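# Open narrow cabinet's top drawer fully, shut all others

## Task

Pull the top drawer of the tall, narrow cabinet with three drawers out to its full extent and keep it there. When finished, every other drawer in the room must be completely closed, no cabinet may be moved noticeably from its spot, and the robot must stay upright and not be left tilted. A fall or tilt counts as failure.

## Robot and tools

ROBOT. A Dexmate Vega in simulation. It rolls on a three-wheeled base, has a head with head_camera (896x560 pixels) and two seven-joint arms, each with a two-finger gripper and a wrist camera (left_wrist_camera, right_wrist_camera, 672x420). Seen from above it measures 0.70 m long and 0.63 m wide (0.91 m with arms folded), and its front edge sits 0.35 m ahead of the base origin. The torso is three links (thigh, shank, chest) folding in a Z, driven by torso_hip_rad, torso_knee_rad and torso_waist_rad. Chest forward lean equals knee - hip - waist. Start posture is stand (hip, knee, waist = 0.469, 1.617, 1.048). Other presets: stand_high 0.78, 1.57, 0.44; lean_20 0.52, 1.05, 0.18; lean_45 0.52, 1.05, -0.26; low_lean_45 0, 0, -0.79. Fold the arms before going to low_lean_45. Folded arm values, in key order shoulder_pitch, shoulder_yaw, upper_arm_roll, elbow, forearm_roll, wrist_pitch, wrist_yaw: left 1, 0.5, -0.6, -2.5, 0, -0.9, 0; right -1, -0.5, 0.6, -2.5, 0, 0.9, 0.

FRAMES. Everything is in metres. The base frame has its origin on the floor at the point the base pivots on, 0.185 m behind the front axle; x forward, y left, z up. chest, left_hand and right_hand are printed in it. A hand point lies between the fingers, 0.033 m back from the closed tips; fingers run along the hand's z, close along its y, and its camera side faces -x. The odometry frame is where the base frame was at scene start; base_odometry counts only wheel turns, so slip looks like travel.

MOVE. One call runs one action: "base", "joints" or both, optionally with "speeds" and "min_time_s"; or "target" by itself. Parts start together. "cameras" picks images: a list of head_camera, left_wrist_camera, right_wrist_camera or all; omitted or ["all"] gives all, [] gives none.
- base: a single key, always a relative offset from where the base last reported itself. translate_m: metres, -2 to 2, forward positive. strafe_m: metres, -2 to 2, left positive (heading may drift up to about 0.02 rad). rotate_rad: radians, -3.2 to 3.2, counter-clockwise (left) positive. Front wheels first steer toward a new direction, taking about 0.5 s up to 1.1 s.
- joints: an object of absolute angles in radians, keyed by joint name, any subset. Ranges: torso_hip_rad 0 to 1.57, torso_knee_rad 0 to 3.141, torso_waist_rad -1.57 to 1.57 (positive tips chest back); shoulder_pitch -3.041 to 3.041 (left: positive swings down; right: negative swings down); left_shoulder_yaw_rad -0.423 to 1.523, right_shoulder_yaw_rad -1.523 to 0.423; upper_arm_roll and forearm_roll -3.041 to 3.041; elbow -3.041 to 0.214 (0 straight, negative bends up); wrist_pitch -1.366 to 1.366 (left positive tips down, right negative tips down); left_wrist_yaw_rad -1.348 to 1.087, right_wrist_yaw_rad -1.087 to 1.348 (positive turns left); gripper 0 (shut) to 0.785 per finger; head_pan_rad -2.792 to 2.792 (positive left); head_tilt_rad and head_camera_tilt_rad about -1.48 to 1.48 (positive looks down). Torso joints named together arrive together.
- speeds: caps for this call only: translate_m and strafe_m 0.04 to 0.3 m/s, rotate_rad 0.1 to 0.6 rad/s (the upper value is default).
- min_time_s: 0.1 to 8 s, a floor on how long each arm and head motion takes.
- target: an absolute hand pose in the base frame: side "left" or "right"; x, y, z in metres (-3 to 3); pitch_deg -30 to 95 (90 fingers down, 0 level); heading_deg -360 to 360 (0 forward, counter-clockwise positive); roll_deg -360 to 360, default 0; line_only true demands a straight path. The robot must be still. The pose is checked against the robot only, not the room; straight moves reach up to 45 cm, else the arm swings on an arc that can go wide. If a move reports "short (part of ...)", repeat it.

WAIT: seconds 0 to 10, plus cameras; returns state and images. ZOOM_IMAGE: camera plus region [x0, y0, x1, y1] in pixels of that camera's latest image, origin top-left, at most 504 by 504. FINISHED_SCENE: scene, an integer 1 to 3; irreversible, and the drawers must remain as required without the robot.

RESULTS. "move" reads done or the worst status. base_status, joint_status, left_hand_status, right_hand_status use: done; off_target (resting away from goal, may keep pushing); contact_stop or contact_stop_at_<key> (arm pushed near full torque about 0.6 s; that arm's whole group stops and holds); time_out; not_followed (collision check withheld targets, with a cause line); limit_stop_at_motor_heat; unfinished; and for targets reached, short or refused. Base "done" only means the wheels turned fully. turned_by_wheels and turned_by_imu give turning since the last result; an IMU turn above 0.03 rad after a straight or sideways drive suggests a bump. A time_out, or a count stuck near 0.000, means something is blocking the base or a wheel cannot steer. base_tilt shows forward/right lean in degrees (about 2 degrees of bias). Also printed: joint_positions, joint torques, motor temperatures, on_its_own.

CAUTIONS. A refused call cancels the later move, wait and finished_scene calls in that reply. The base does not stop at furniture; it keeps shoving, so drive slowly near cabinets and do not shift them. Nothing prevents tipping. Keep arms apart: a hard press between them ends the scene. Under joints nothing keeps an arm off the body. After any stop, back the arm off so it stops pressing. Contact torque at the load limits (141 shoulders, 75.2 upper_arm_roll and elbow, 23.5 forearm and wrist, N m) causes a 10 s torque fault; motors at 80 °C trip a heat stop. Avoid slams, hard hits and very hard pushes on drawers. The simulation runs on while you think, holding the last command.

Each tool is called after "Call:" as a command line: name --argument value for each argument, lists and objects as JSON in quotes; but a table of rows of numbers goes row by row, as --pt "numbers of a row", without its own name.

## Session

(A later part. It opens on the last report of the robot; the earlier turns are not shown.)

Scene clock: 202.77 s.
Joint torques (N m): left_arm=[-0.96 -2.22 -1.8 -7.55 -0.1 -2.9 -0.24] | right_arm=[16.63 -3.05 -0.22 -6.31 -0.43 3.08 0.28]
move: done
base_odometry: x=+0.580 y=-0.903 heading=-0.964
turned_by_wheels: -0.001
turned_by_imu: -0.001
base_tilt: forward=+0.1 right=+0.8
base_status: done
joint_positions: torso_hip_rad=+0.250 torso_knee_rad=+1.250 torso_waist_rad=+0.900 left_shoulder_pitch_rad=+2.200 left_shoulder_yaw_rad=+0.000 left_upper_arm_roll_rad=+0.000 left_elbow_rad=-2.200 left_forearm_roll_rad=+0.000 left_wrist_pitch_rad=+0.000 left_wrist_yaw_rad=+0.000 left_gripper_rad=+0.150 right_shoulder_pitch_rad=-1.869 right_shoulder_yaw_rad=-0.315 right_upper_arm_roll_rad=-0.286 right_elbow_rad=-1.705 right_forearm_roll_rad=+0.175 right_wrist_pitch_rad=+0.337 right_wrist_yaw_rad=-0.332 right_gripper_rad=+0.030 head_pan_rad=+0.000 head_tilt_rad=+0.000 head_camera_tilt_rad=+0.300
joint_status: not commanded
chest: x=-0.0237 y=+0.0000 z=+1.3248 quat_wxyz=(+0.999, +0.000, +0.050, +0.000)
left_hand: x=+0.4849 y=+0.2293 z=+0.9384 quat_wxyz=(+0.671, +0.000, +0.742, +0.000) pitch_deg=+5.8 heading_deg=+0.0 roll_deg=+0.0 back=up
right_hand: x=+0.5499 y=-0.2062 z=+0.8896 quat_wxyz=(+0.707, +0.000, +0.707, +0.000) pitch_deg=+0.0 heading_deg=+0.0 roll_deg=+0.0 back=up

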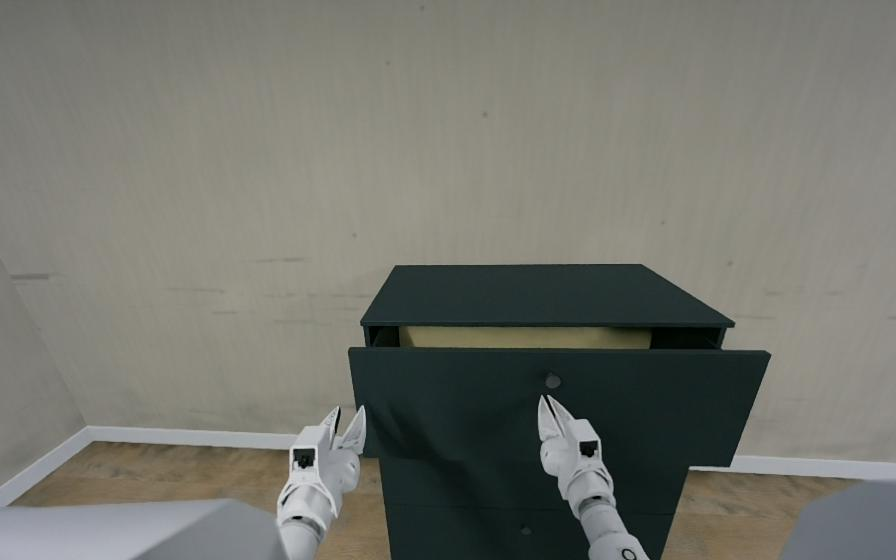

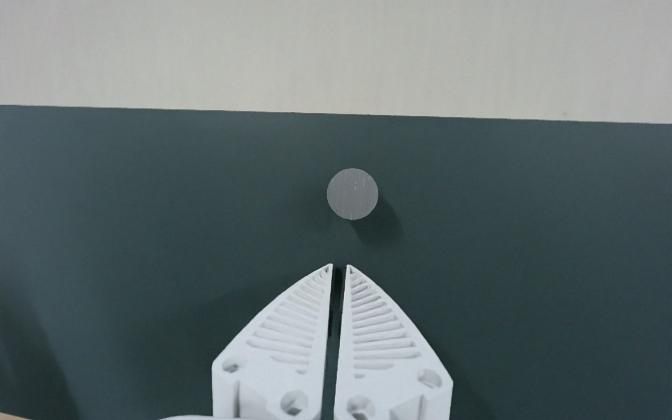

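Call:
move --base '{"translate_m": 0.1}' --speeds '{"translate_m": 0.08}' --cameras '["head_camera", "right_wrist_camera"]'

Scene clock: 205.03 s.
Joint torques (N m): left_arm=[0.68 -1.07 -1.44 -7.53 0.06 -2.48 -0.09] | right_arm=[17.59 -3.23 0.84 -7.24 -0.46 4.14 0.47]
move: done
base_odometry: x=+0.637 y=-0.985 heading=-0.965
turned_by_wheels: -0.001
turned_by_imu: -0.001
base_tilt: forward=+0.0 right=+0.8
base_status: done
joint_positions: torso_hip_rad=+0.250 torso_knee_rad=+1.250 torso_waist_rad=+0.900 left_shoulder_pitch_rad=+2.200 left_shoulder_yaw_rad=+0.000 left_upper_arm_roll_rad=+0.000 left_elbow_rad=-2.200 left_forearm_roll_rad=+0.000 left_wrist_pitch_rad=+0.000 left_wrist_yaw_rad=+0.000 left_gripper_rad=+0.150 right_shoulder_pitch_rad=-1.869 right_shoulder_yaw_rad=-0.315 right_upper_arm_roll_rad=-0.286 right_elbow_rad=-1.705 right_forearm_roll_rad=+0.175 right_wrist_pitch_rad=+0.337 right_wrist_yaw_rad=-0.332 right_gripper_rad=+0.030 head_pan_rad=+0.000 head_tilt_rad=+0.000 head_camera_tilt_rad=+0.300
joint_status: not commanded
chest: x=-0.0237 y=+0.0000 z=+1.3248 quat_wxyz=(+0.999, +0.000, +0.050, +0.000)
left_hand: x=+0.4849 y=+0.2293 z=+0.9384 quat_wxyz=(+0.671, +0.000, +0.742, +0.000) pitch_deg=+5.8 heading_deg=+0.0 roll_deg=+0.0 back=up
right_hand: x=+0.5499 y=-0.2062 z=+0.8895 quat_wxyz=(+0.707, +0.000, +0.707, +0.000) pitch_deg=+0.0 heading_deg=+0.0 roll_deg=+0.0 back=up

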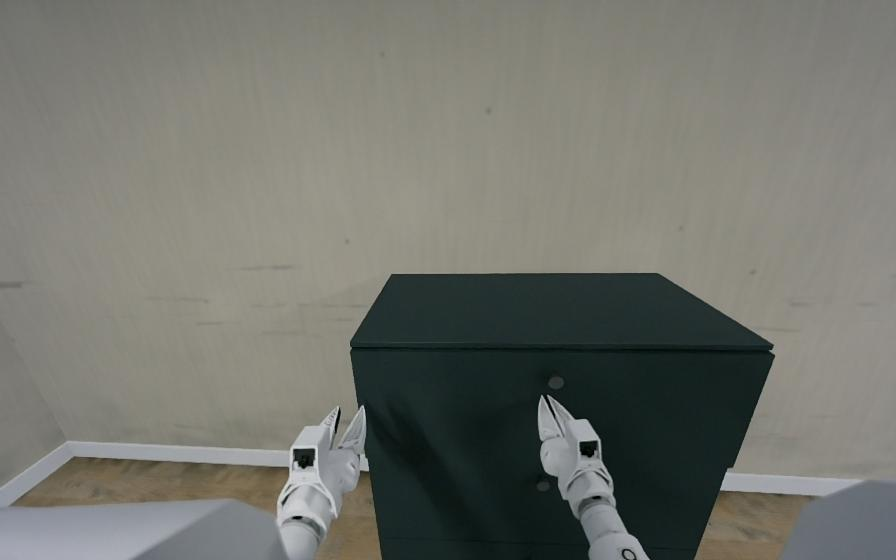

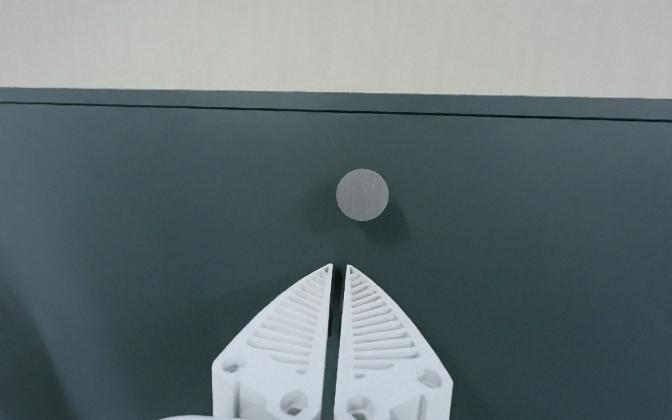

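Call:
zoom_image --camera "head_camera" --region '[320, 250, 800, 500]'

Call:
move --base '{"translate_m": 0.015}' --speeds '{"translate_m": 0.05}' --cameras '["head_camera", "right_wrist_camera"]'

Call:
zoom_image --camera "head_camera" --region '[320, 250, 800, 500]'

Scaled by 1.050 (camera's finer frame: 960x600).

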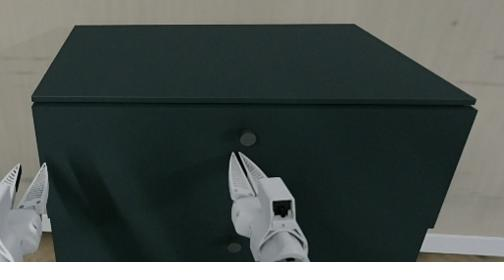

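Scene clock: 206.03 s.
Joint torques (N m): left_arm=[0.21 -0.62 -1.35 -8.41 0.04 -3 -0.22] | right_arm=[16.24 -2.12 1.04 -8.21 -0.44 3.09 1.03]
move: done
base_odometry: x=+0.646 y=-0.997 heading=-0.966
turned_by_wheels: -0.001
turned_by_imu: -0.001
base_tilt: forward=+0.1 right=+0.7
base_status: done
joint_positions: torso_hip_rad=+0.250 torso_knee_rad=+1.250 torso_waist_rad=+0.900 left_shoulder_pitch_rad=+2.200 left_shoulder_yaw_rad=+0.000 left_upper_arm_roll_rad=+0.000 left_elbow_rad=-2.200 left_forearm_roll_rad=+0.000 left_wrist_pitch_rad=+0.000 left_wrist_yaw_rad=+0.000 left_gripper_rad=+0.150 right_shoulder_pitch_rad=-1.869 right_shoulder_yaw_rad=-0.315 right_upper_arm_roll_rad=-0.286 right_elbow_rad=-1.705 right_forearm_roll_rad=+0.175 right_wrist_pitch_rad=+0.337 right_wrist_yaw_rad=-0.332 right_gripper_rad=+0.030 head_pan_rad=+0.000 head_tilt_rad=+0.000 head_camera_tilt_rad=+0.300
joint_status: not commanded
chest: x=-0.0238 y=+0.0000 z=+1.3248 quat_wxyz=(+0.999, +0.000, +0.050, +0.000)
left_hand: x=+0.4848 y=+0.2293 z=+0.9384 quat_wxyz=(+0.671, +0.000, +0.742, +0.000) pitch_deg=+5.7 heading_deg=+0.0 roll_deg=+0.0 back=up
right_hand: x=+0.5498 y=-0.2062 z=+0.8896 quat_wxyz=(+0.707, +0.000, +0.707, +0.000) pitch_deg=+0.0 heading_deg=+0.0 roll_deg=+0.0 back=up

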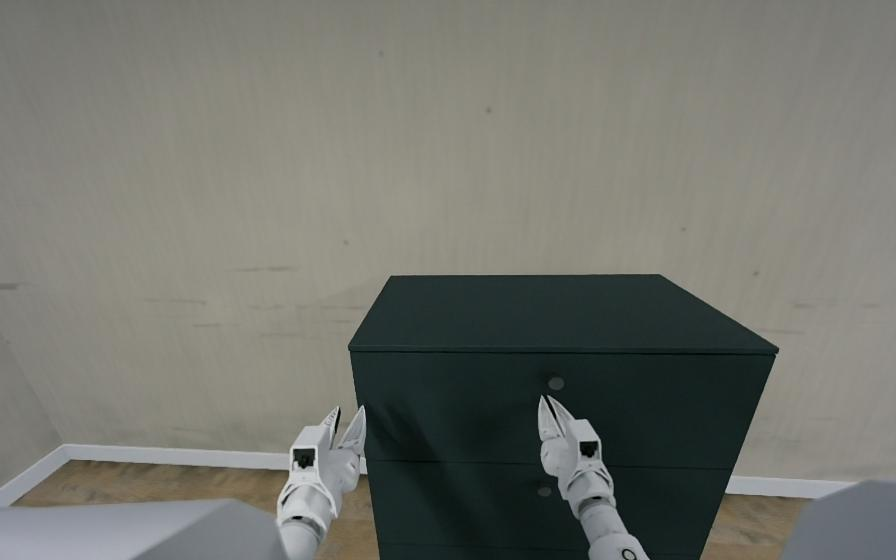

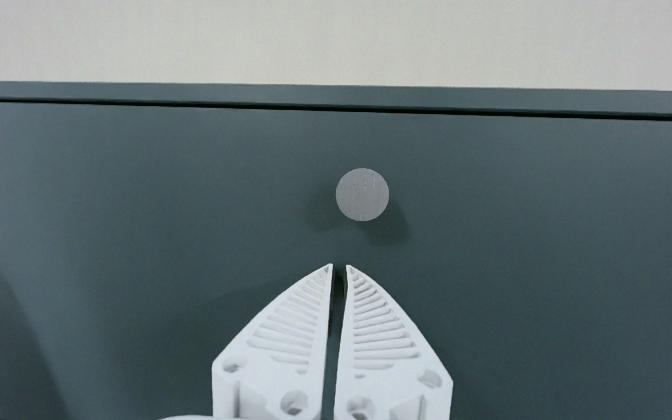

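Scaled by 1.050 (camera's finer frame: 960x600).

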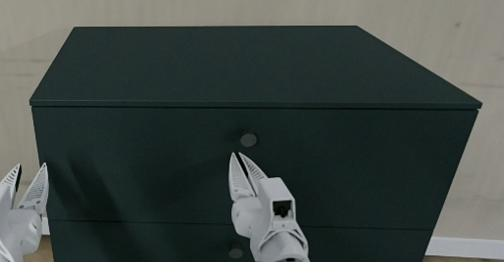

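Call:
move --base '{"translate_m": -0.4}' --cameras '["head_camera"]'

Call:
move --base '{"rotate_rad": 3.122}' --joints '{"torso_hip_rad": 0.0, "torso_knee_rad": 0.35, "torso_waist_rad": -0.25, "head_camera_tilt_rad": 0.1, "left_shoulder_pitch_rad": 0.905, "left_shoulder_yaw_rad": 0.374, "left_upper_arm_roll_rad": 0.332, "left_elbow_rad": -0.649, "left_forearm_roll_rad": 1.087, "left_wrist_pitch_rad": -0.107, "left_wrist_yaw_rad": 0.892, "right_shoulder_pitch_rad": -1.6, "right_shoulder_yaw_rad": 0.0, "right_upper_arm_roll_rad": 0.0, "right_elbow_rad": -2.2, "right_forearm_roll_rad": 0.0, "right_wrist_pitch_rad": 0.0, "right_wrist_yaw_rad": 0.0}' --cameras '["head_camera"]'

Scene clock: 209.57 s.
Joint torques (N m): left_arm=[0.59 -2.01 -1 -7.32 0.08 -3.1 -0.13] | right_arm=[16.28 -2.08 1.45 -7.84 -0.38 2.73 0.39]
move: done
base_odometry: x=+0.418 y=-0.668 heading=-0.967
turned_by_wheels: -0.001
turned_by_imu: +0.000
base_tilt: forward=+0.0 right=+0.8
base_status: done
joint_positions: torso_hip_rad=+0.250 torso_knee_rad=+1.250 torso_waist_rad=+0.900 left_shoulder_pitch_rad=+2.200 left_shoulder_yaw_rad=+0.000 left_upper_arm_roll_rad=+0.000 left_elbow_rad=-2.200 left_forearm_roll_rad=+0.000 left_wrist_pitch_rad=+0.000 left_wrist_yaw_rad=+0.000 left_gripper_rad=+0.150 right_shoulder_pitch_rad=-1.869 right_shoulder_yaw_rad=-0.315 right_upper_arm_roll_rad=-0.286 right_elbow_rad=-1.705 right_forearm_roll_rad=+0.175 right_wrist_pitch_rad=+0.337 right_wrist_yaw_rad=-0.332 right_gripper_rad=+0.030 head_pan_rad=+0.000 head_tilt_rad=+0.000 head_camera_tilt_rad=+0.300
joint_status: not commanded
chest: x=-0.0237 y=+0.0000 z=+1.3248 quat_wxyz=(+0.999, +0.000, +0.050, +0.000)
left_hand: x=+0.4849 y=+0.2293 z=+0.9384 quat_wxyz=(+0.671, +0.000, +0.742, +0.000) pitch_deg=+5.8 heading_deg=+0.0 roll_deg=+0.0 back=up
right_hand: x=+0.5498 y=-0.2061 z=+0.8896 quat_wxyz=(+0.707, +0.000, +0.707, +0.000) pitch_deg=+0.0 heading_deg=+0.0 roll_deg=+0.0 back=up

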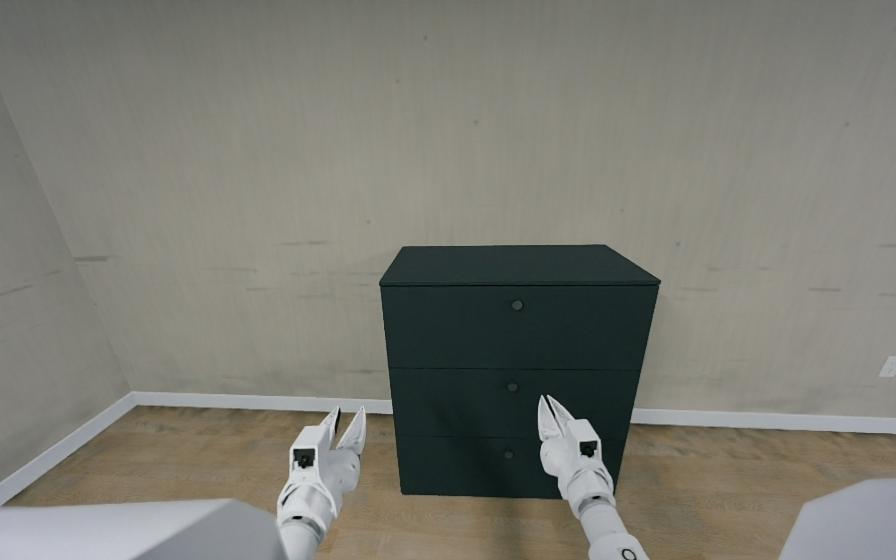

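Scene clock: 216.33 s.
Joint torques (N m): left_arm=[-19.78 7.75 -1.93 -3.39 -0.05 -1.35 1.77] | right_arm=[14.35 1.02 4.38 -9.48 -0.1 2.98 0.29]
move: done
base_odometry: x=+0.420 y=-0.670 heading=+2.165
turned_by_wheels: +3.131
turned_by_imu: +3.112
base_tilt: forward=+0.1 right=+0.8
base_status: done
joint_positions: torso_hip_rad=+0.001 torso_knee_rad=+0.350 torso_waist_rad=-0.250 left_shoulder_pitch_rad=+0.907 left_shoulder_yaw_rad=+0.373 left_upper_arm_roll_rad=+0.331 left_elbow_rad=-0.651 left_forearm_roll_rad=+1.086 left_wrist_pitch_rad=-0.107 left_wrist_yaw_rad=+0.891 left_gripper_rad=+0.150 right_shoulder_pitch_rad=-1.600 right_shoulder_yaw_rad=+0.000 right_upper_arm_roll_rad=+0.000 right_elbow_rad=-2.200 right_forearm_roll_rad=+0.000 right_wrist_pitch_rad=+0.000 right_wrist_yaw_rad=+0.000 right_gripper_rad=+0.030 head_pan_rad=+0.000 head_tilt_rad=+0.000 head_camera_tilt_rad=+0.100
joint_status: all done
chest: x=+0.0143 y=+0.0000 z=+1.0174 quat_wxyz=(+0.955, +0.000, +0.295, +0.000)
left_hand: x=+0.6193 y=+0.3603 z=+0.4355 quat_wxyz=(+0.499, +0.500, +0.501, +0.500) pitch_deg=+0.1 heading_deg=+0.1 roll_deg=+89.9
right_hand: x=+0.5589 y=-0.2293 z=+0.6837 quat_wxyz=(+0.707, +0.000, +0.707, +0.000) pitch_deg=+0.0 heading_deg=+0.0 roll_deg=+0.0 back=up

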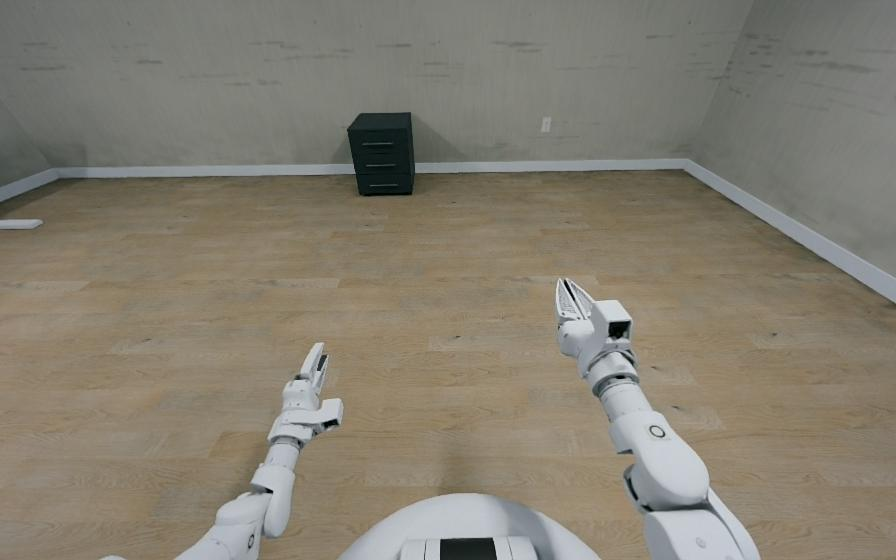

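Call:
move --base '{"translate_m": 1.37}' --cameras '["head_camera"]'

Call:
move --base '{"rotate_rad": 0.055}' --joints '{"left_gripper_rad": 0.3}' --cameras '["head_camera", "left_wrist_camera"]'

Scene clock: 223.03 s.
Joint torques (N m): left_arm=[-17.76 7.32 -2.11 -3.89 -0.44 -0.35 1.32] | right_arm=[14.22 -0.87 4.02 -8.92 -0.02 2.72 0.34]
move: done
base_odometry: x=-0.348 y=+0.464 heading=+2.166
turned_by_wheels: +0.001
turned_by_imu: +0.001
base_tilt: forward=+0.0 right=+0.7
base_status: done
joint_positions: torso_hip_rad=+0.001 torso_knee_rad=+0.350 torso_waist_rad=-0.250 left_shoulder_pitch_rad=+0.905 left_shoulder_yaw_rad=+0.374 left_upper_arm_roll_rad=+0.332 left_elbow_rad=-0.649 left_forearm_roll_rad=+1.087 left_wrist_pitch_rad=-0.107 left_wrist_yaw_rad=+0.892 left_gripper_rad=+0.150 right_shoulder_pitch_rad=-1.600 right_shoulder_yaw_rad=+0.000 right_upper_arm_roll_rad=+0.000 right_elbow_rad=-2.200 right_forearm_roll_rad=+0.000 right_wrist_pitch_rad=+0.000 right_wrist_yaw_rad=+0.000 right_gripper_rad=+0.030 head_pan_rad=+0.000 head_tilt_rad=+0.000 head_camera_tilt_rad=+0.100
joint_status: not commanded
chest: x=+0.0143 y=+0.0000 z=+1.0174 quat_wxyz=(+0.955, +0.000, +0.295, +0.000)
left_hand: x=+0.6197 y=+0.3605 z=+0.4359 quat_wxyz=(+0.499, +0.500, +0.500, +0.500) pitch_deg=+0.0 heading_deg=+0.0 roll_deg=-90.0
right_hand: x=+0.5589 y=-0.2293 z=+0.6837 quat_wxyz=(+0.707, +0.000, +0.707, +0.000) pitch_deg=+0.0 heading_deg=+0.0 roll_deg=+0.0 back=up

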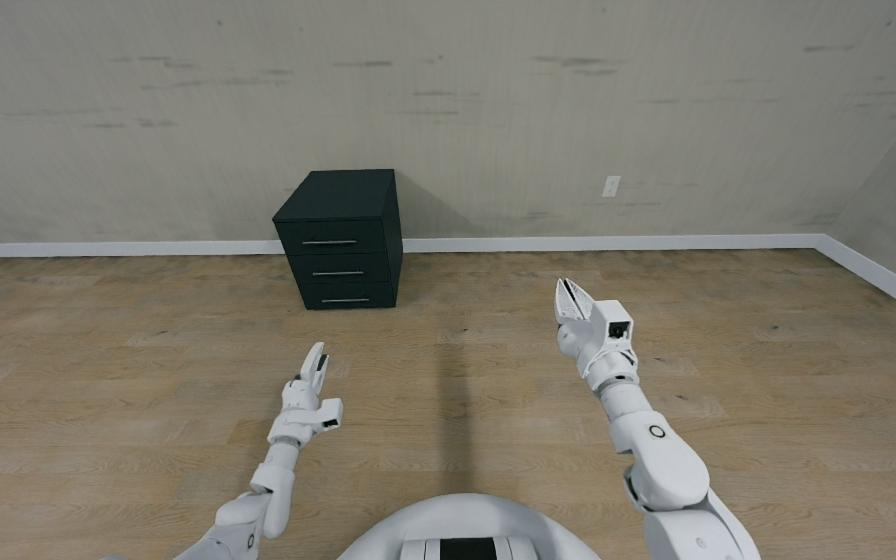

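Scene clock: 224.20 s.
Joint torques (N m): left_arm=[-17.85 6.83 -2.82 -4.29 -0.27 0.26 1.38] | right_arm=[14.06 0.78 3.79 -9.93 -0.11 2.95 0.13]
move: done
base_odometry: x=-0.348 y=+0.464 heading=+2.220
turned_by_wheels: +0.055
turned_by_imu: +0.055
base_tilt: forward=+0.1 right=+0.8
base_status: done
joint_positions: torso_hip_rad=+0.001 torso_knee_rad=+0.350 torso_waist_rad=-0.250 left_shoulder_pitch_rad=+0.905 left_shoulder_yaw_rad=+0.374 left_upper_arm_roll_rad=+0.332 left_elbow_rad=-0.649 left_forearm_roll_rad=+1.087 left_wrist_pitch_rad=-0.107 left_wrist_yaw_rad=+0.892 left_gripper_rad=+0.300 right_shoulder_pitch_rad=-1.600 right_shoulder_yaw_rad=+0.000 right_upper_arm_roll_rad=+0.000 right_elbow_rad=-2.200 right_forearm_roll_rad=+0.000 right_wrist_pitch_rad=+0.000 right_wrist_yaw_rad=+0.000 right_gripper_rad=+0.030 head_pan_rad=+0.000 head_tilt_rad=+0.000 head_camera_tilt_rad=+0.100
joint_status: all done
chest: x=+0.0143 y=+0.0000 z=+1.0174 quat_wxyz=(+0.955, +0.000, +0.295, +0.000)
left_hand: x=+0.6197 y=+0.3605 z=+0.4359 quat_wxyz=(+0.499, +0.500, +0.500, +0.500) pitch_deg=+0.0 heading_deg=+0.0 roll_deg=-90.0
right_hand: x=+0.5589 y=-0.2293 z=+0.6837 quat_wxyz=(+0.707, +0.000, +0.707, +0.000) pitch_deg=+0.0 heading_deg=+0.0 roll_deg=+0.0 back=up

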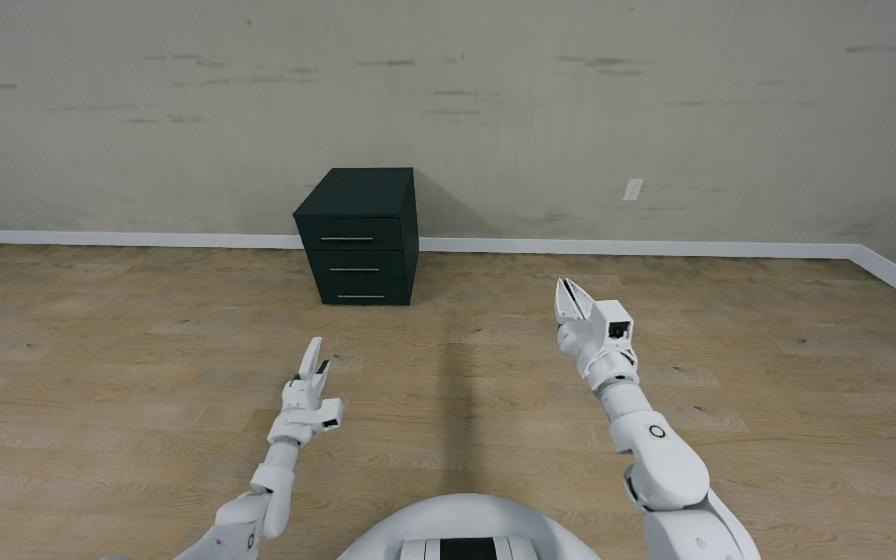

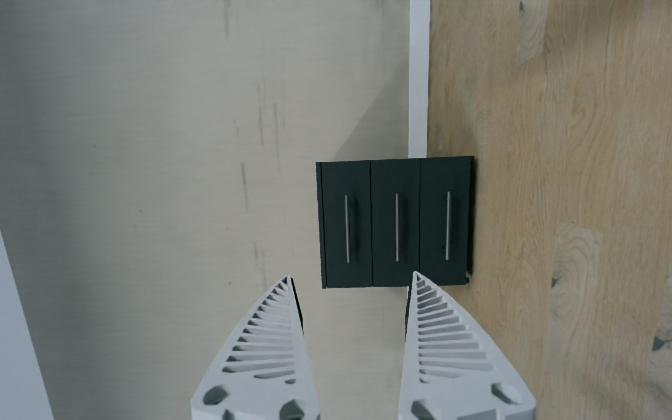

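Call:
move --target '{"side": "left", "x": 0.62, "y": 0.41, "z": 0.436, "pitch_deg": 0, "heading_deg": 0, "roll_deg": 90}' --cameras '[]'

Call:
move --base '{"translate_m": 0.45}' --speeds '{"translate_m": 0.2}' --cameras '["head_camera", "left_wrist_camera"]'

Scene clock: 224.90 s.
Joint torques (N m): left_arm=[-17.36 6.01 -2.36 -4.11 -0.53 0.42 1.29] | right_arm=[14.24 1.51 3.19 -9.91 -0.06 3.41 0.29]
move: refused
base_odometry: x=-0.348 y=+0.464 heading=+2.220
turned_by_wheels: +0.000
turned_by_imu: +0.000
base_tilt: forward=+0.1 right=+0.8
base_status: not commanded
joint_positions: torso_hip_rad=+0.001 torso_knee_rad=+0.350 torso_waist_rad=-0.250 left_shoulder_pitch_rad=+0.905 left_shoulder_yaw_rad=+0.374 left_upper_arm_roll_rad=+0.332 left_elbow_rad=-0.649 left_forearm_roll_rad=+1.087 left_wrist_pitch_rad=-0.107 left_wrist_yaw_rad=+0.892 left_gripper_rad=+0.300 right_shoulder_pitch_rad=-1.600 right_shoulder_yaw_rad=+0.000 right_upper_arm_roll_rad=+0.000 right_elbow_rad=-2.200 right_forearm_roll_rad=+0.000 right_wrist_pitch_rad=+0.000 right_wrist_yaw_rad=+0.000 right_gripper_rad=+0.030 head_pan_rad=+0.000 head_tilt_rad=+0.000 head_camera_tilt_rad=+0.100
joint_status: not commanded
chest: x=+0.0143 y=+0.0000 z=+1.0174 quat_wxyz=(+0.955, +0.000, +0.295, +0.000)
left_hand: x=+0.6197 y=+0.3605 z=+0.4359 quat_wxyz=(+0.499, +0.500, +0.500, +0.500) pitch_deg=+0.0 heading_deg=+0.0 roll_deg=-90.0
left_hand_status: refused: no posture of the arm gets there (left_wrist_yaw_rad at its limit): the closest leaves the hand 0.5 cm and 1 deg from the pose. Nothing moved.
right_hand: x=+0.5589 y=-0.2293 z=+0.6837 quat_wxyz=(+0.707, +0.000, +0.707, +0.000) pitch_deg=+0.0 heading_deg=+0.0 roll_deg=+0.0 back=up

not run: a stop came earlier in this reply.

Call:
move --target '{"side": "left", "x": 0.58, "y": 0.41, "z": 0.436, "pitch_deg": 0, "heading_deg": 0, "roll_deg": 90}' --cameras '[]'

Call:
move --base '{"translate_m": 0.45}' --speeds '{"translate_m": 0.2}' --cameras '["head_camera", "left_wrist_camera"]'

Scene clock: 226.83 s.
Joint torques (N m): left_arm=[-6.8 10.65 -8.32 -2.23 -0.91 0.1 1.39] | right_arm=[15.4 -0.4 4.06 -7.86 -0.17 3.38 0.12]
move: done
base_odometry: x=-0.348 y=+0.464 heading=+2.220
turned_by_wheels: +0.000
turned_by_imu: +0.000
base_tilt: forward=+0.0 right=+0.7
base_status: not commanded
joint_positions: torso_hip_rad=+0.001 torso_knee_rad=+0.350 torso_waist_rad=-0.250 left_shoulder_pitch_rad=+0.976 left_shoulder_yaw_rad=+0.460 left_upper_arm_roll_rad=+0.300 left_elbow_rad=-0.651 left_forearm_roll_rad=+1.060 left_wrist_pitch_rad=-0.194 left_wrist_yaw_rad=+0.944 left_gripper_rad=+0.300 right_shoulder_pitch_rad=-1.600 right_shoulder_yaw_rad=+0.000 right_upper_arm_roll_rad=+0.000 right_elbow_rad=-2.200 right_forearm_roll_rad=+0.000 right_wrist_pitch_rad=+0.000 right_wrist_yaw_rad=+0.000 right_gripper_rad=+0.030 head_pan_rad=+0.000 head_tilt_rad=+0.000 head_camera_tilt_rad=+0.100
joint_status: not commanded
chest: x=+0.0143 y=+0.0000 z=+1.0174 quat_wxyz=(+0.955, +0.000, +0.295, +0.000)
left_hand: x=+0.5816 y=+0.4078 z=+0.4358 quat_wxyz=(+0.500, +0.500, +0.500, +0.500) pitch_deg=+0.0 heading_deg=+0.0 roll_deg=-90.0
left_hand_status: reached (straight line, planned for 0.6 s): 3 mm and 0.0 deg off.
right_hand: x=+0.5589 y=-0.2293 z=+0.6837 quat_wxyz=(+0.707, +0.000, +0.707, +0.000) pitch_deg=+0.0 heading_deg=+0.0 roll_deg=+0.0 back=up

Scene clock: 230.47 s.
Joint torques (N m): left_arm=[-7.27 10.3 -7.34 -2.64 -0.62 -0.71 1.65] | right_arm=[13.68 1.41 4.04 -8.87 -0.15 3.33 0.17]
move: done
base_odometry: x=-0.620 y=+0.822 heading=+2.221
turned_by_wheels: +0.001
turned_by_imu: +0.000
base_tilt: forward=+0.1 right=+0.7
base_status: done
joint_positions: torso_hip_rad=+0.001 torso_knee_rad=+0.350 torso_waist_rad=-0.250 left_shoulder_pitch_rad=+0.979 left_shoulder_yaw_rad=+0.464 left_upper_arm_roll_rad=+0.299 left_elbow_rad=-0.651 left_forearm_roll_rad=+1.059 left_wrist_pitch_rad=-0.197 left_wrist_yaw_rad=+0.946 left_gripper_rad=+0.300 right_shoulder_pitch_rad=-1.600 right_shoulder_yaw_rad=+0.000 right_upper_arm_roll_rad=+0.000 right_elbow_rad=-2.200 right_forearm_roll_rad=+0.000 right_wrist_pitch_rad=+0.000 right_wrist_yaw_rad=+0.000 right_gripper_rad=+0.030 head_pan_rad=+0.000 head_tilt_rad=+0.000 head_camera_tilt_rad=+0.100
joint_status: not commanded
chest: x=+0.0143 y=+0.0000 z=+1.0173 quat_wxyz=(+0.955, +0.000, +0.295, +0.000)
left_hand: x=+0.5800 y=+0.4098 z=+0.4359 quat_wxyz=(+0.500, +0.500, +0.500, +0.500) pitch_deg=+0.0 heading_deg=+0.0 roll_deg=+90.0
right_hand: x=+0.5589 y=-0.2293 z=+0.6837 quat_wxyz=(+0.707, +0.000, +0.707, +0.000) pitch_deg=+0.0 heading_deg=+0.0 roll_deg=+0.0 back=up

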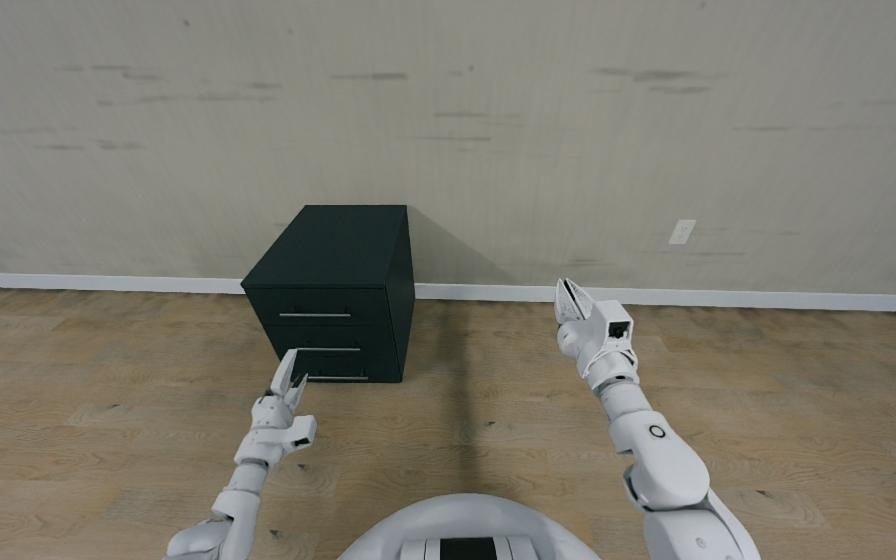

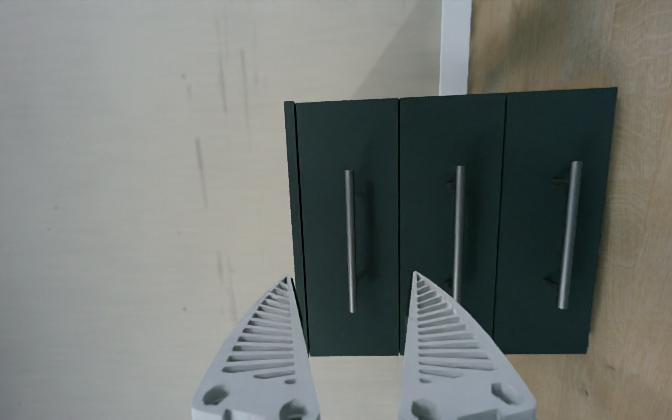

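Call:
move --base '{"translate_m": 0.225}' --speeds '{"translate_m": 0.12}' --cameras '["left_wrist_camera"]'

Call:
move --joints '{"left_gripper_rad": 0.0}' --cameras '["left_wrist_camera"]'

Call:
move --base '{"translate_m": -0.33}' --speeds '{"translate_m": 0.1}' --cameras '["head_camera", "left_wrist_camera"]'

Scene clock: 233.70 s.
Joint torques (N m): left_arm=[-30.1 5.91 -6.43 -8.5 0.74 -0.52 0.79] | right_arm=[12.97 0.92 3.65 -9.86 -0.12 3.1 0.02]
move: done
base_odometry: x=-0.757 y=+1.001 heading=+2.223
turned_by_wheels: +0.001
turned_by_imu: +0.002
base_tilt: forward=+0.0 right=+0.7
base_status: done
joint_positions: torso_hip_rad=+0.001 torso_knee_rad=+0.350 torso_waist_rad=-0.250 left_shoulder_pitch_rad=+0.979 left_shoulder_yaw_rad=+0.464 left_upper_arm_roll_rad=+0.299 left_elbow_rad=-0.651 left_forearm_roll_rad=+1.058 left_wrist_pitch_rad=-0.197 left_wrist_yaw_rad=+0.946 left_gripper_rad=+0.300 right_shoulder_pitch_rad=-1.600 right_shoulder_yaw_rad=+0.000 right_upper_arm_roll_rad=+0.000 right_elbow_rad=-2.200 right_forearm_roll_rad=+0.000 right_wrist_pitch_rad=+0.000 right_wrist_yaw_rad=+0.000 right_gripper_rad=+0.030 head_pan_rad=+0.000 head_tilt_rad=+0.000 head_camera_tilt_rad=+0.100
joint_status: not commanded
chest: x=+0.0143 y=+0.0000 z=+1.0173 quat_wxyz=(+0.955, +0.000, +0.295, +0.000)
left_hand: x=+0.5794 y=+0.4103 z=+0.4354 quat_wxyz=(+0.499, +0.500, +0.500, +0.500) pitch_deg=+0.1 heading_deg=+0.0 roll_deg=-90.0
right_hand: x=+0.5589 y=-0.2293 z=+0.6837 quat_wxyz=(+0.707, +0.000, +0.707, +0.000) pitch_deg=+0.0 heading_deg=+0.0 roll_deg=+0.0 back=up

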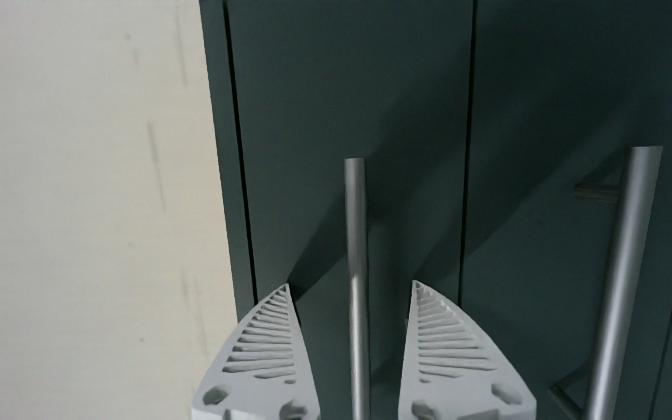

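Scene clock: 234.53 s.
Joint torques (N m): left_arm=[-31.21 7.2 -6.26 -9.41 0.55 -1.56 2.09] | right_arm=[13.7 -0.24 4.12 -8 -0.23 2.74 -0.14]
move: done
base_odometry: x=-0.757 y=+1.001 heading=+2.223
turned_by_wheels: +0.000
turned_by_imu: +0.000
base_tilt: forward=+0.1 right=+0.8
base_status: not commanded
joint_positions: torso_hip_rad=+0.001 torso_knee_rad=+0.350 torso_waist_rad=-0.250 left_shoulder_pitch_rad=+0.979 left_shoulder_yaw_rad=+0.464 left_upper_arm_roll_rad=+0.299 left_elbow_rad=-0.651 left_forearm_roll_rad=+1.058 left_wrist_pitch_rad=-0.197 left_wrist_yaw_rad=+0.946 left_gripper_rad=+0.000 right_shoulder_pitch_rad=-1.600 right_shoulder_yaw_rad=+0.000 right_upper_arm_roll_rad=+0.000 right_elbow_rad=-2.200 right_forearm_roll_rad=+0.000 right_wrist_pitch_rad=+0.000 right_wrist_yaw_rad=+0.000 right_gripper_rad=+0.030 head_pan_rad=+0.000 head_tilt_rad=+0.000 head_camera_tilt_rad=+0.100
joint_status: all done
chest: x=+0.0143 y=+0.0000 z=+1.0173 quat_wxyz=(+0.955, +0.000, +0.295, +0.000)
left_hand: x=+0.5793 y=+0.4104 z=+0.4351 quat_wxyz=(+0.499, +0.500, +0.501, +0.500) pitch_deg=+0.1 heading_deg=+0.0 roll_deg=-90.0
right_hand: x=+0.5589 y=-0.2293 z=+0.6837 quat_wxyz=(+0.707, +0.000, +0.707, +0.000) pitch_deg=+0.0 heading_deg=+0.0 roll_deg=+0.0 back=up

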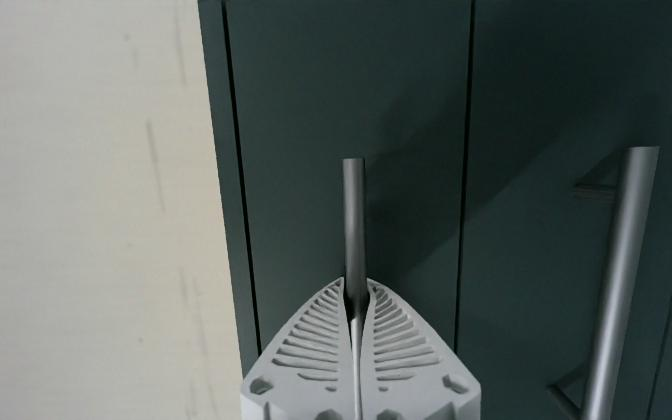

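Scene clock: 238.70 s.
Joint torques (N m): left_arm=[-16.66 5.4 -3.03 -8.04 1.69 -2.31 3.26] | right_arm=[13.62 -0.43 3.43 -8.98 -0.26 3.19 0.09]
move: done
base_odometry: x=-0.556 y=+0.739 heading=+2.224
turned_by_wheels: +0.001
turned_by_imu: +0.001
base_tilt: forward=+0.0 right=+0.7
base_status: done
joint_positions: torso_hip_rad=+0.001 torso_knee_rad=+0.350 torso_waist_rad=-0.250 left_shoulder_pitch_rad=+0.979 left_shoulder_yaw_rad=+0.464 left_upper_arm_roll_rad=+0.299 left_elbow_rad=-0.651 left_forearm_roll_rad=+1.058 left_wrist_pitch_rad=-0.197 left_wrist_yaw_rad=+0.945 left_gripper_rad=+0.000 right_shoulder_pitch_rad=-1.600 right_shoulder_yaw_rad=+0.000 right_upper_arm_roll_rad=+0.000 right_elbow_rad=-2.200 right_forearm_roll_rad=+0.000 right_wrist_pitch_rad=+0.000 right_wrist_yaw_rad=+0.000 right_gripper_rad=+0.030 head_pan_rad=+0.000 head_tilt_rad=+0.000 head_camera_tilt_rad=+0.100
joint_status: not commanded
chest: x=+0.0144 y=+0.0000 z=+1.0173 quat_wxyz=(+0.955, +0.000, +0.295, +0.000)
left_hand: x=+0.5797 y=+0.4106 z=+0.4354 quat_wxyz=(+0.499, +0.500, +0.501, +0.500) pitch_deg=+0.1 heading_deg=+0.1 roll_deg=-90.0
right_hand: x=+0.5590 y=-0.2293 z=+0.6836 quat_wxyz=(+0.707, +0.000, +0.707, +0.000) pitch_deg=+0.0 heading_deg=+0.0 roll_deg=+0.0 back=up

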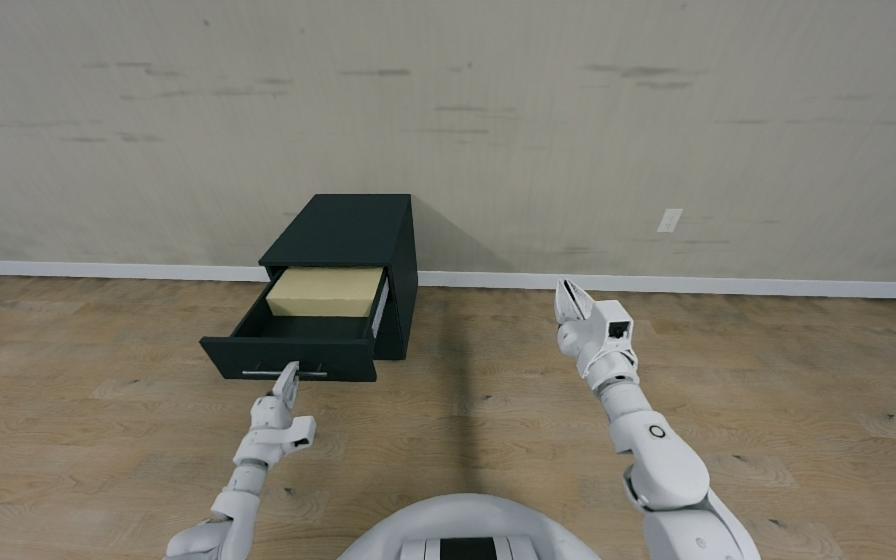

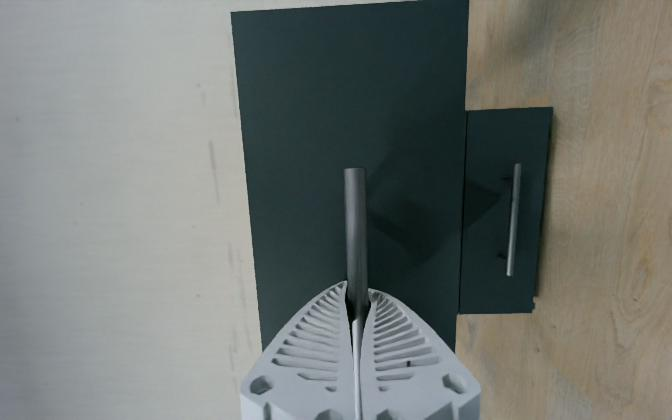

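Call:
move --base '{"translate_m": -0.06}' --speeds '{"translate_m": 0.05}' --cameras '["head_camera", "left_wrist_camera"]'

Scene clock: 240.77 s.
Joint torques (N m): left_arm=[-15.74 6.33 -2.9 -6.7 0.03 -0.93 3.14] | right_arm=[13.59 0.68 3.15 -8.58 -0.21 2.95 0.07]
move: done
base_odometry: x=-0.519 y=+0.692 heading=+2.225
turned_by_wheels: +0.001
turned_by_imu: +0.001
base_tilt: forward=+0.1 right=+0.7
base_status: done
joint_positions: torso_hip_rad=+0.001 torso_knee_rad=+0.350 torso_waist_rad=-0.250 left_shoulder_pitch_rad=+0.979 left_shoulder_yaw_rad=+0.464 left_upper_arm_roll_rad=+0.299 left_elbow_rad=-0.651 left_forearm_roll_rad=+1.058 left_wrist_pitch_rad=-0.197 left_wrist_yaw_rad=+0.945 left_gripper_rad=+0.000 right_shoulder_pitch_rad=-1.600 right_shoulder_yaw_rad=+0.000 right_upper_arm_roll_rad=+0.000 right_elbow_rad=-2.200 right_forearm_roll_rad=+0.000 right_wrist_pitch_rad=+0.000 right_wrist_yaw_rad=+0.000 right_gripper_rad=+0.030 head_pan_rad=+0.000 head_tilt_rad=+0.000 head_camera_tilt_rad=+0.100
joint_status: not commanded
chest: x=+0.0144 y=+0.0000 z=+1.0173 quat_wxyz=(+0.955, +0.000, +0.295, +0.000)
left_hand: x=+0.5798 y=+0.4103 z=+0.4355 quat_wxyz=(+0.499, +0.500, +0.500, +0.500) pitch_deg=+0.1 heading_deg=+0.0 roll_deg=-90.0
right_hand: x=+0.5590 y=-0.2293 z=+0.6836 quat_wxyz=(+0.707, +0.000, +0.707, +0.000) pitch_deg=+0.0 heading_deg=+0.0 roll_deg=+0.0 back=up

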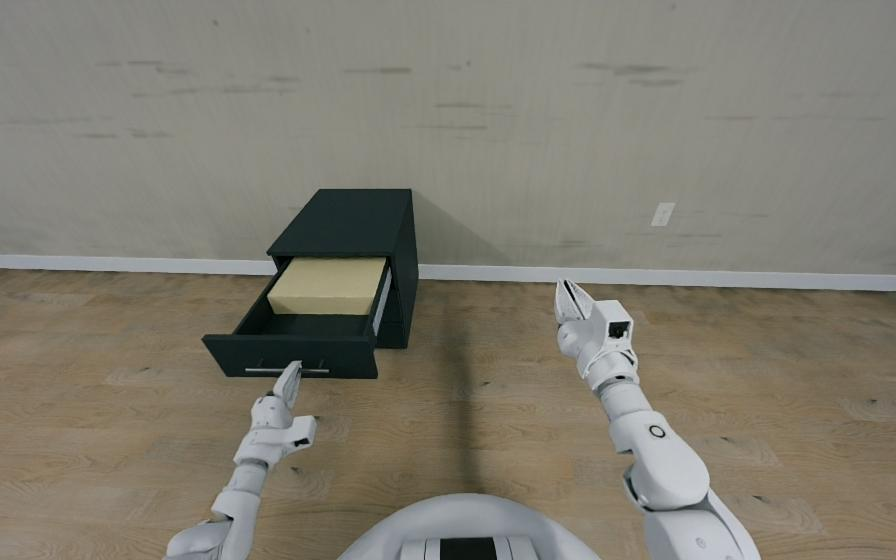

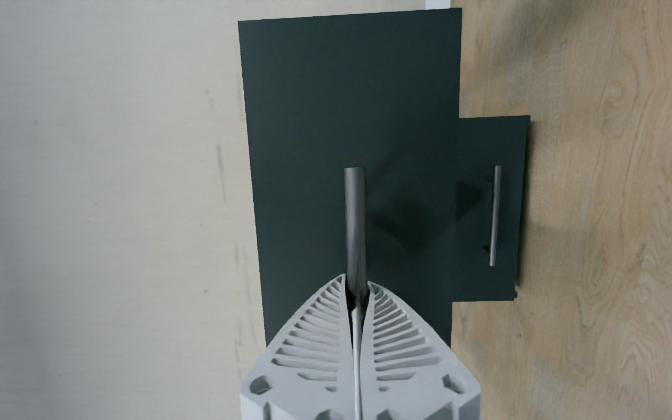

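Call:
move --joints '{"left_gripper_rad": 0.3}' --cameras '[]'

Call:
move --base '{"translate_m": -0.15}' --cameras '["head_camera", "left_wrist_camera"]'

Call:
zoom_image --camera "head_camera" --region '[180, 160, 480, 400]'

Scene clock: 241.90 s.
Joint torques (N m): left_arm=[-15.17 6.92 -2.55 -3.78 -0.3 -0.44 1.62] | right_arm=[13.24 0.19 3.25 -9.26 -0.11 2.49 0.04]
move: done
base_odometry: x=-0.519 y=+0.692 heading=+2.225
turned_by_wheels: +0.000
turned_by_imu: +0.000
base_tilt: forward=+0.0 right=+0.7
base_status: not commanded
joint_positions: torso_hip_rad=+0.001 torso_knee_rad=+0.350 torso_waist_rad=-0.250 left_shoulder_pitch_rad=+0.979 left_shoulder_yaw_rad=+0.464 left_upper_arm_roll_rad=+0.299 left_elbow_rad=-0.651 left_forearm_roll_rad=+1.059 left_wrist_pitch_rad=-0.197 left_wrist_yaw_rad=+0.946 left_gripper_rad=+0.300 right_shoulder_pitch_rad=-1.600 right_shoulder_yaw_rad=+0.000 right_upper_arm_roll_rad=+0.000 right_elbow_rad=-2.200 right_forearm_roll_rad=+0.000 right_wrist_pitch_rad=+0.000 right_wrist_yaw_rad=+0.000 right_gripper_rad=+0.030 head_pan_rad=+0.000 head_tilt_rad=+0.000 head_camera_tilt_rad=+0.100
joint_status: all done
chest: x=+0.0143 y=+0.0000 z=+1.0173 quat_wxyz=(+0.955, +0.000, +0.295, +0.000)
left_hand: x=+0.5798 y=+0.4102 z=+0.4358 quat_wxyz=(+0.500, +0.500, +0.500, +0.500) pitch_deg=+0.0 heading_deg=+0.0 roll_deg=-90.0
right_hand: x=+0.5590 y=-0.2293 z=+0.6836 quat_wxyz=(+0.707, +0.000, +0.707, +0.000) pitch_deg=+0.0 heading_deg=+0.0 roll_deg=+0.0 back=up

Scene clock: 243.87 s.
Joint torques (N m): left_arm=[-15.37 5.71 -3.36 -2.9 -0.42 -0.27 1.67] | right_arm=[13.22 0.02 3.49 -8.84 -0.1 3.52 -0.09]
move: done
base_odometry: x=-0.428 y=+0.573 heading=+2.226
turned_by_wheels: +0.001
turned_by_imu: +0.001
base_tilt: forward=+0.1 right=+0.8
base_status: done
joint_positions: torso_hip_rad=+0.001 torso_knee_rad=+0.350 torso_waist_rad=-0.250 left_shoulder_pitch_rad=+0.979 left_shoulder_yaw_rad=+0.464 left_upper_arm_roll_rad=+0.299 left_elbow_rad=-0.651 left_forearm_roll_rad=+1.059 left_wrist_pitch_rad=-0.197 left_wrist_yaw_rad=+0.946 left_gripper_rad=+0.300 right_shoulder_pitch_rad=-1.600 right_shoulder_yaw_rad=+0.000 right_upper_arm_roll_rad=+0.000 right_elbow_rad=-2.200 right_forearm_roll_rad=+0.000 right_wrist_pitch_rad=+0.000 right_wrist_yaw_rad=+0.000 right_gripper_rad=+0.030 head_pan_rad=+0.000 head_tilt_rad=+0.000 head_camera_tilt_rad=+0.100
joint_status: not commanded
chest: x=+0.0143 y=+0.0000 z=+1.0173 quat_wxyz=(+0.955, +0.000, +0.295, +0.000)
left_hand: x=+0.5799 y=+0.4101 z=+0.4359 quat_wxyz=(+0.500, +0.500, +0.500, +0.500) pitch_deg=+0.0 heading_deg=+0.0 roll_deg=-90.0
right_hand: x=+0.5589 y=-0.2293 z=+0.6837 quat_wxyz=(+0.707, +0.000, +0.707, +0.000) pitch_deg=+0.0 heading_deg=+0.0 roll_deg=+0.0 back=up

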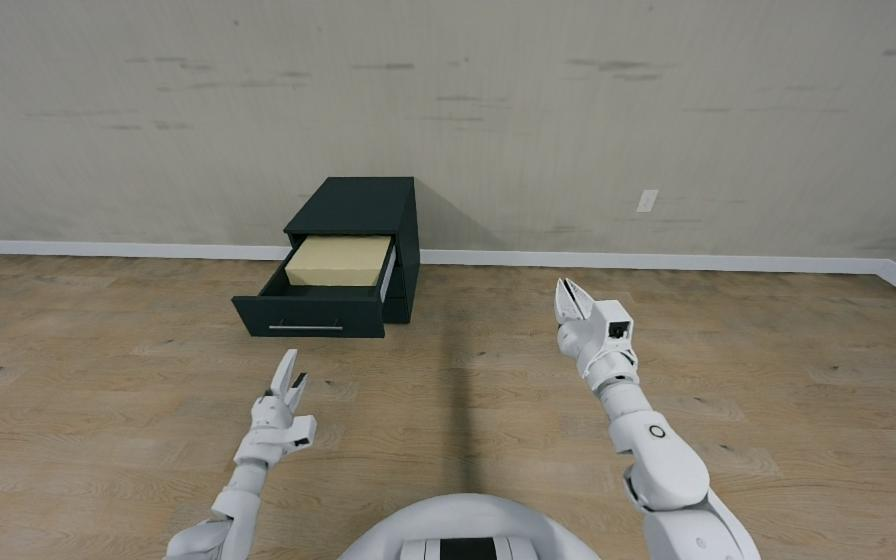

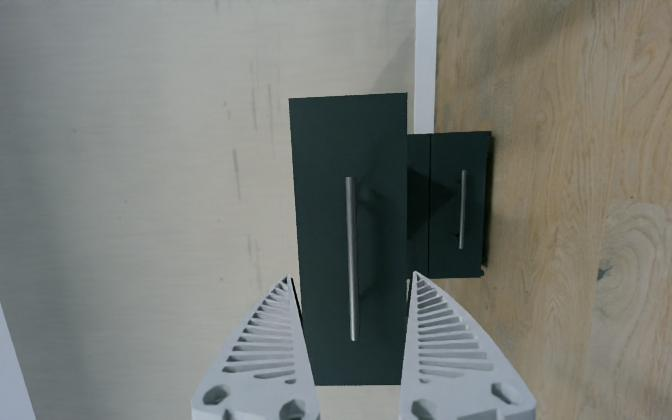

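Scaled by 1.680 (camera's finer frame: 960x600).

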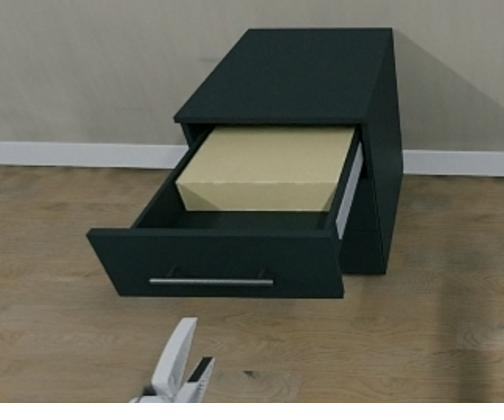

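Call:
finished_scene --scene 1

The scene is finished: the task was done.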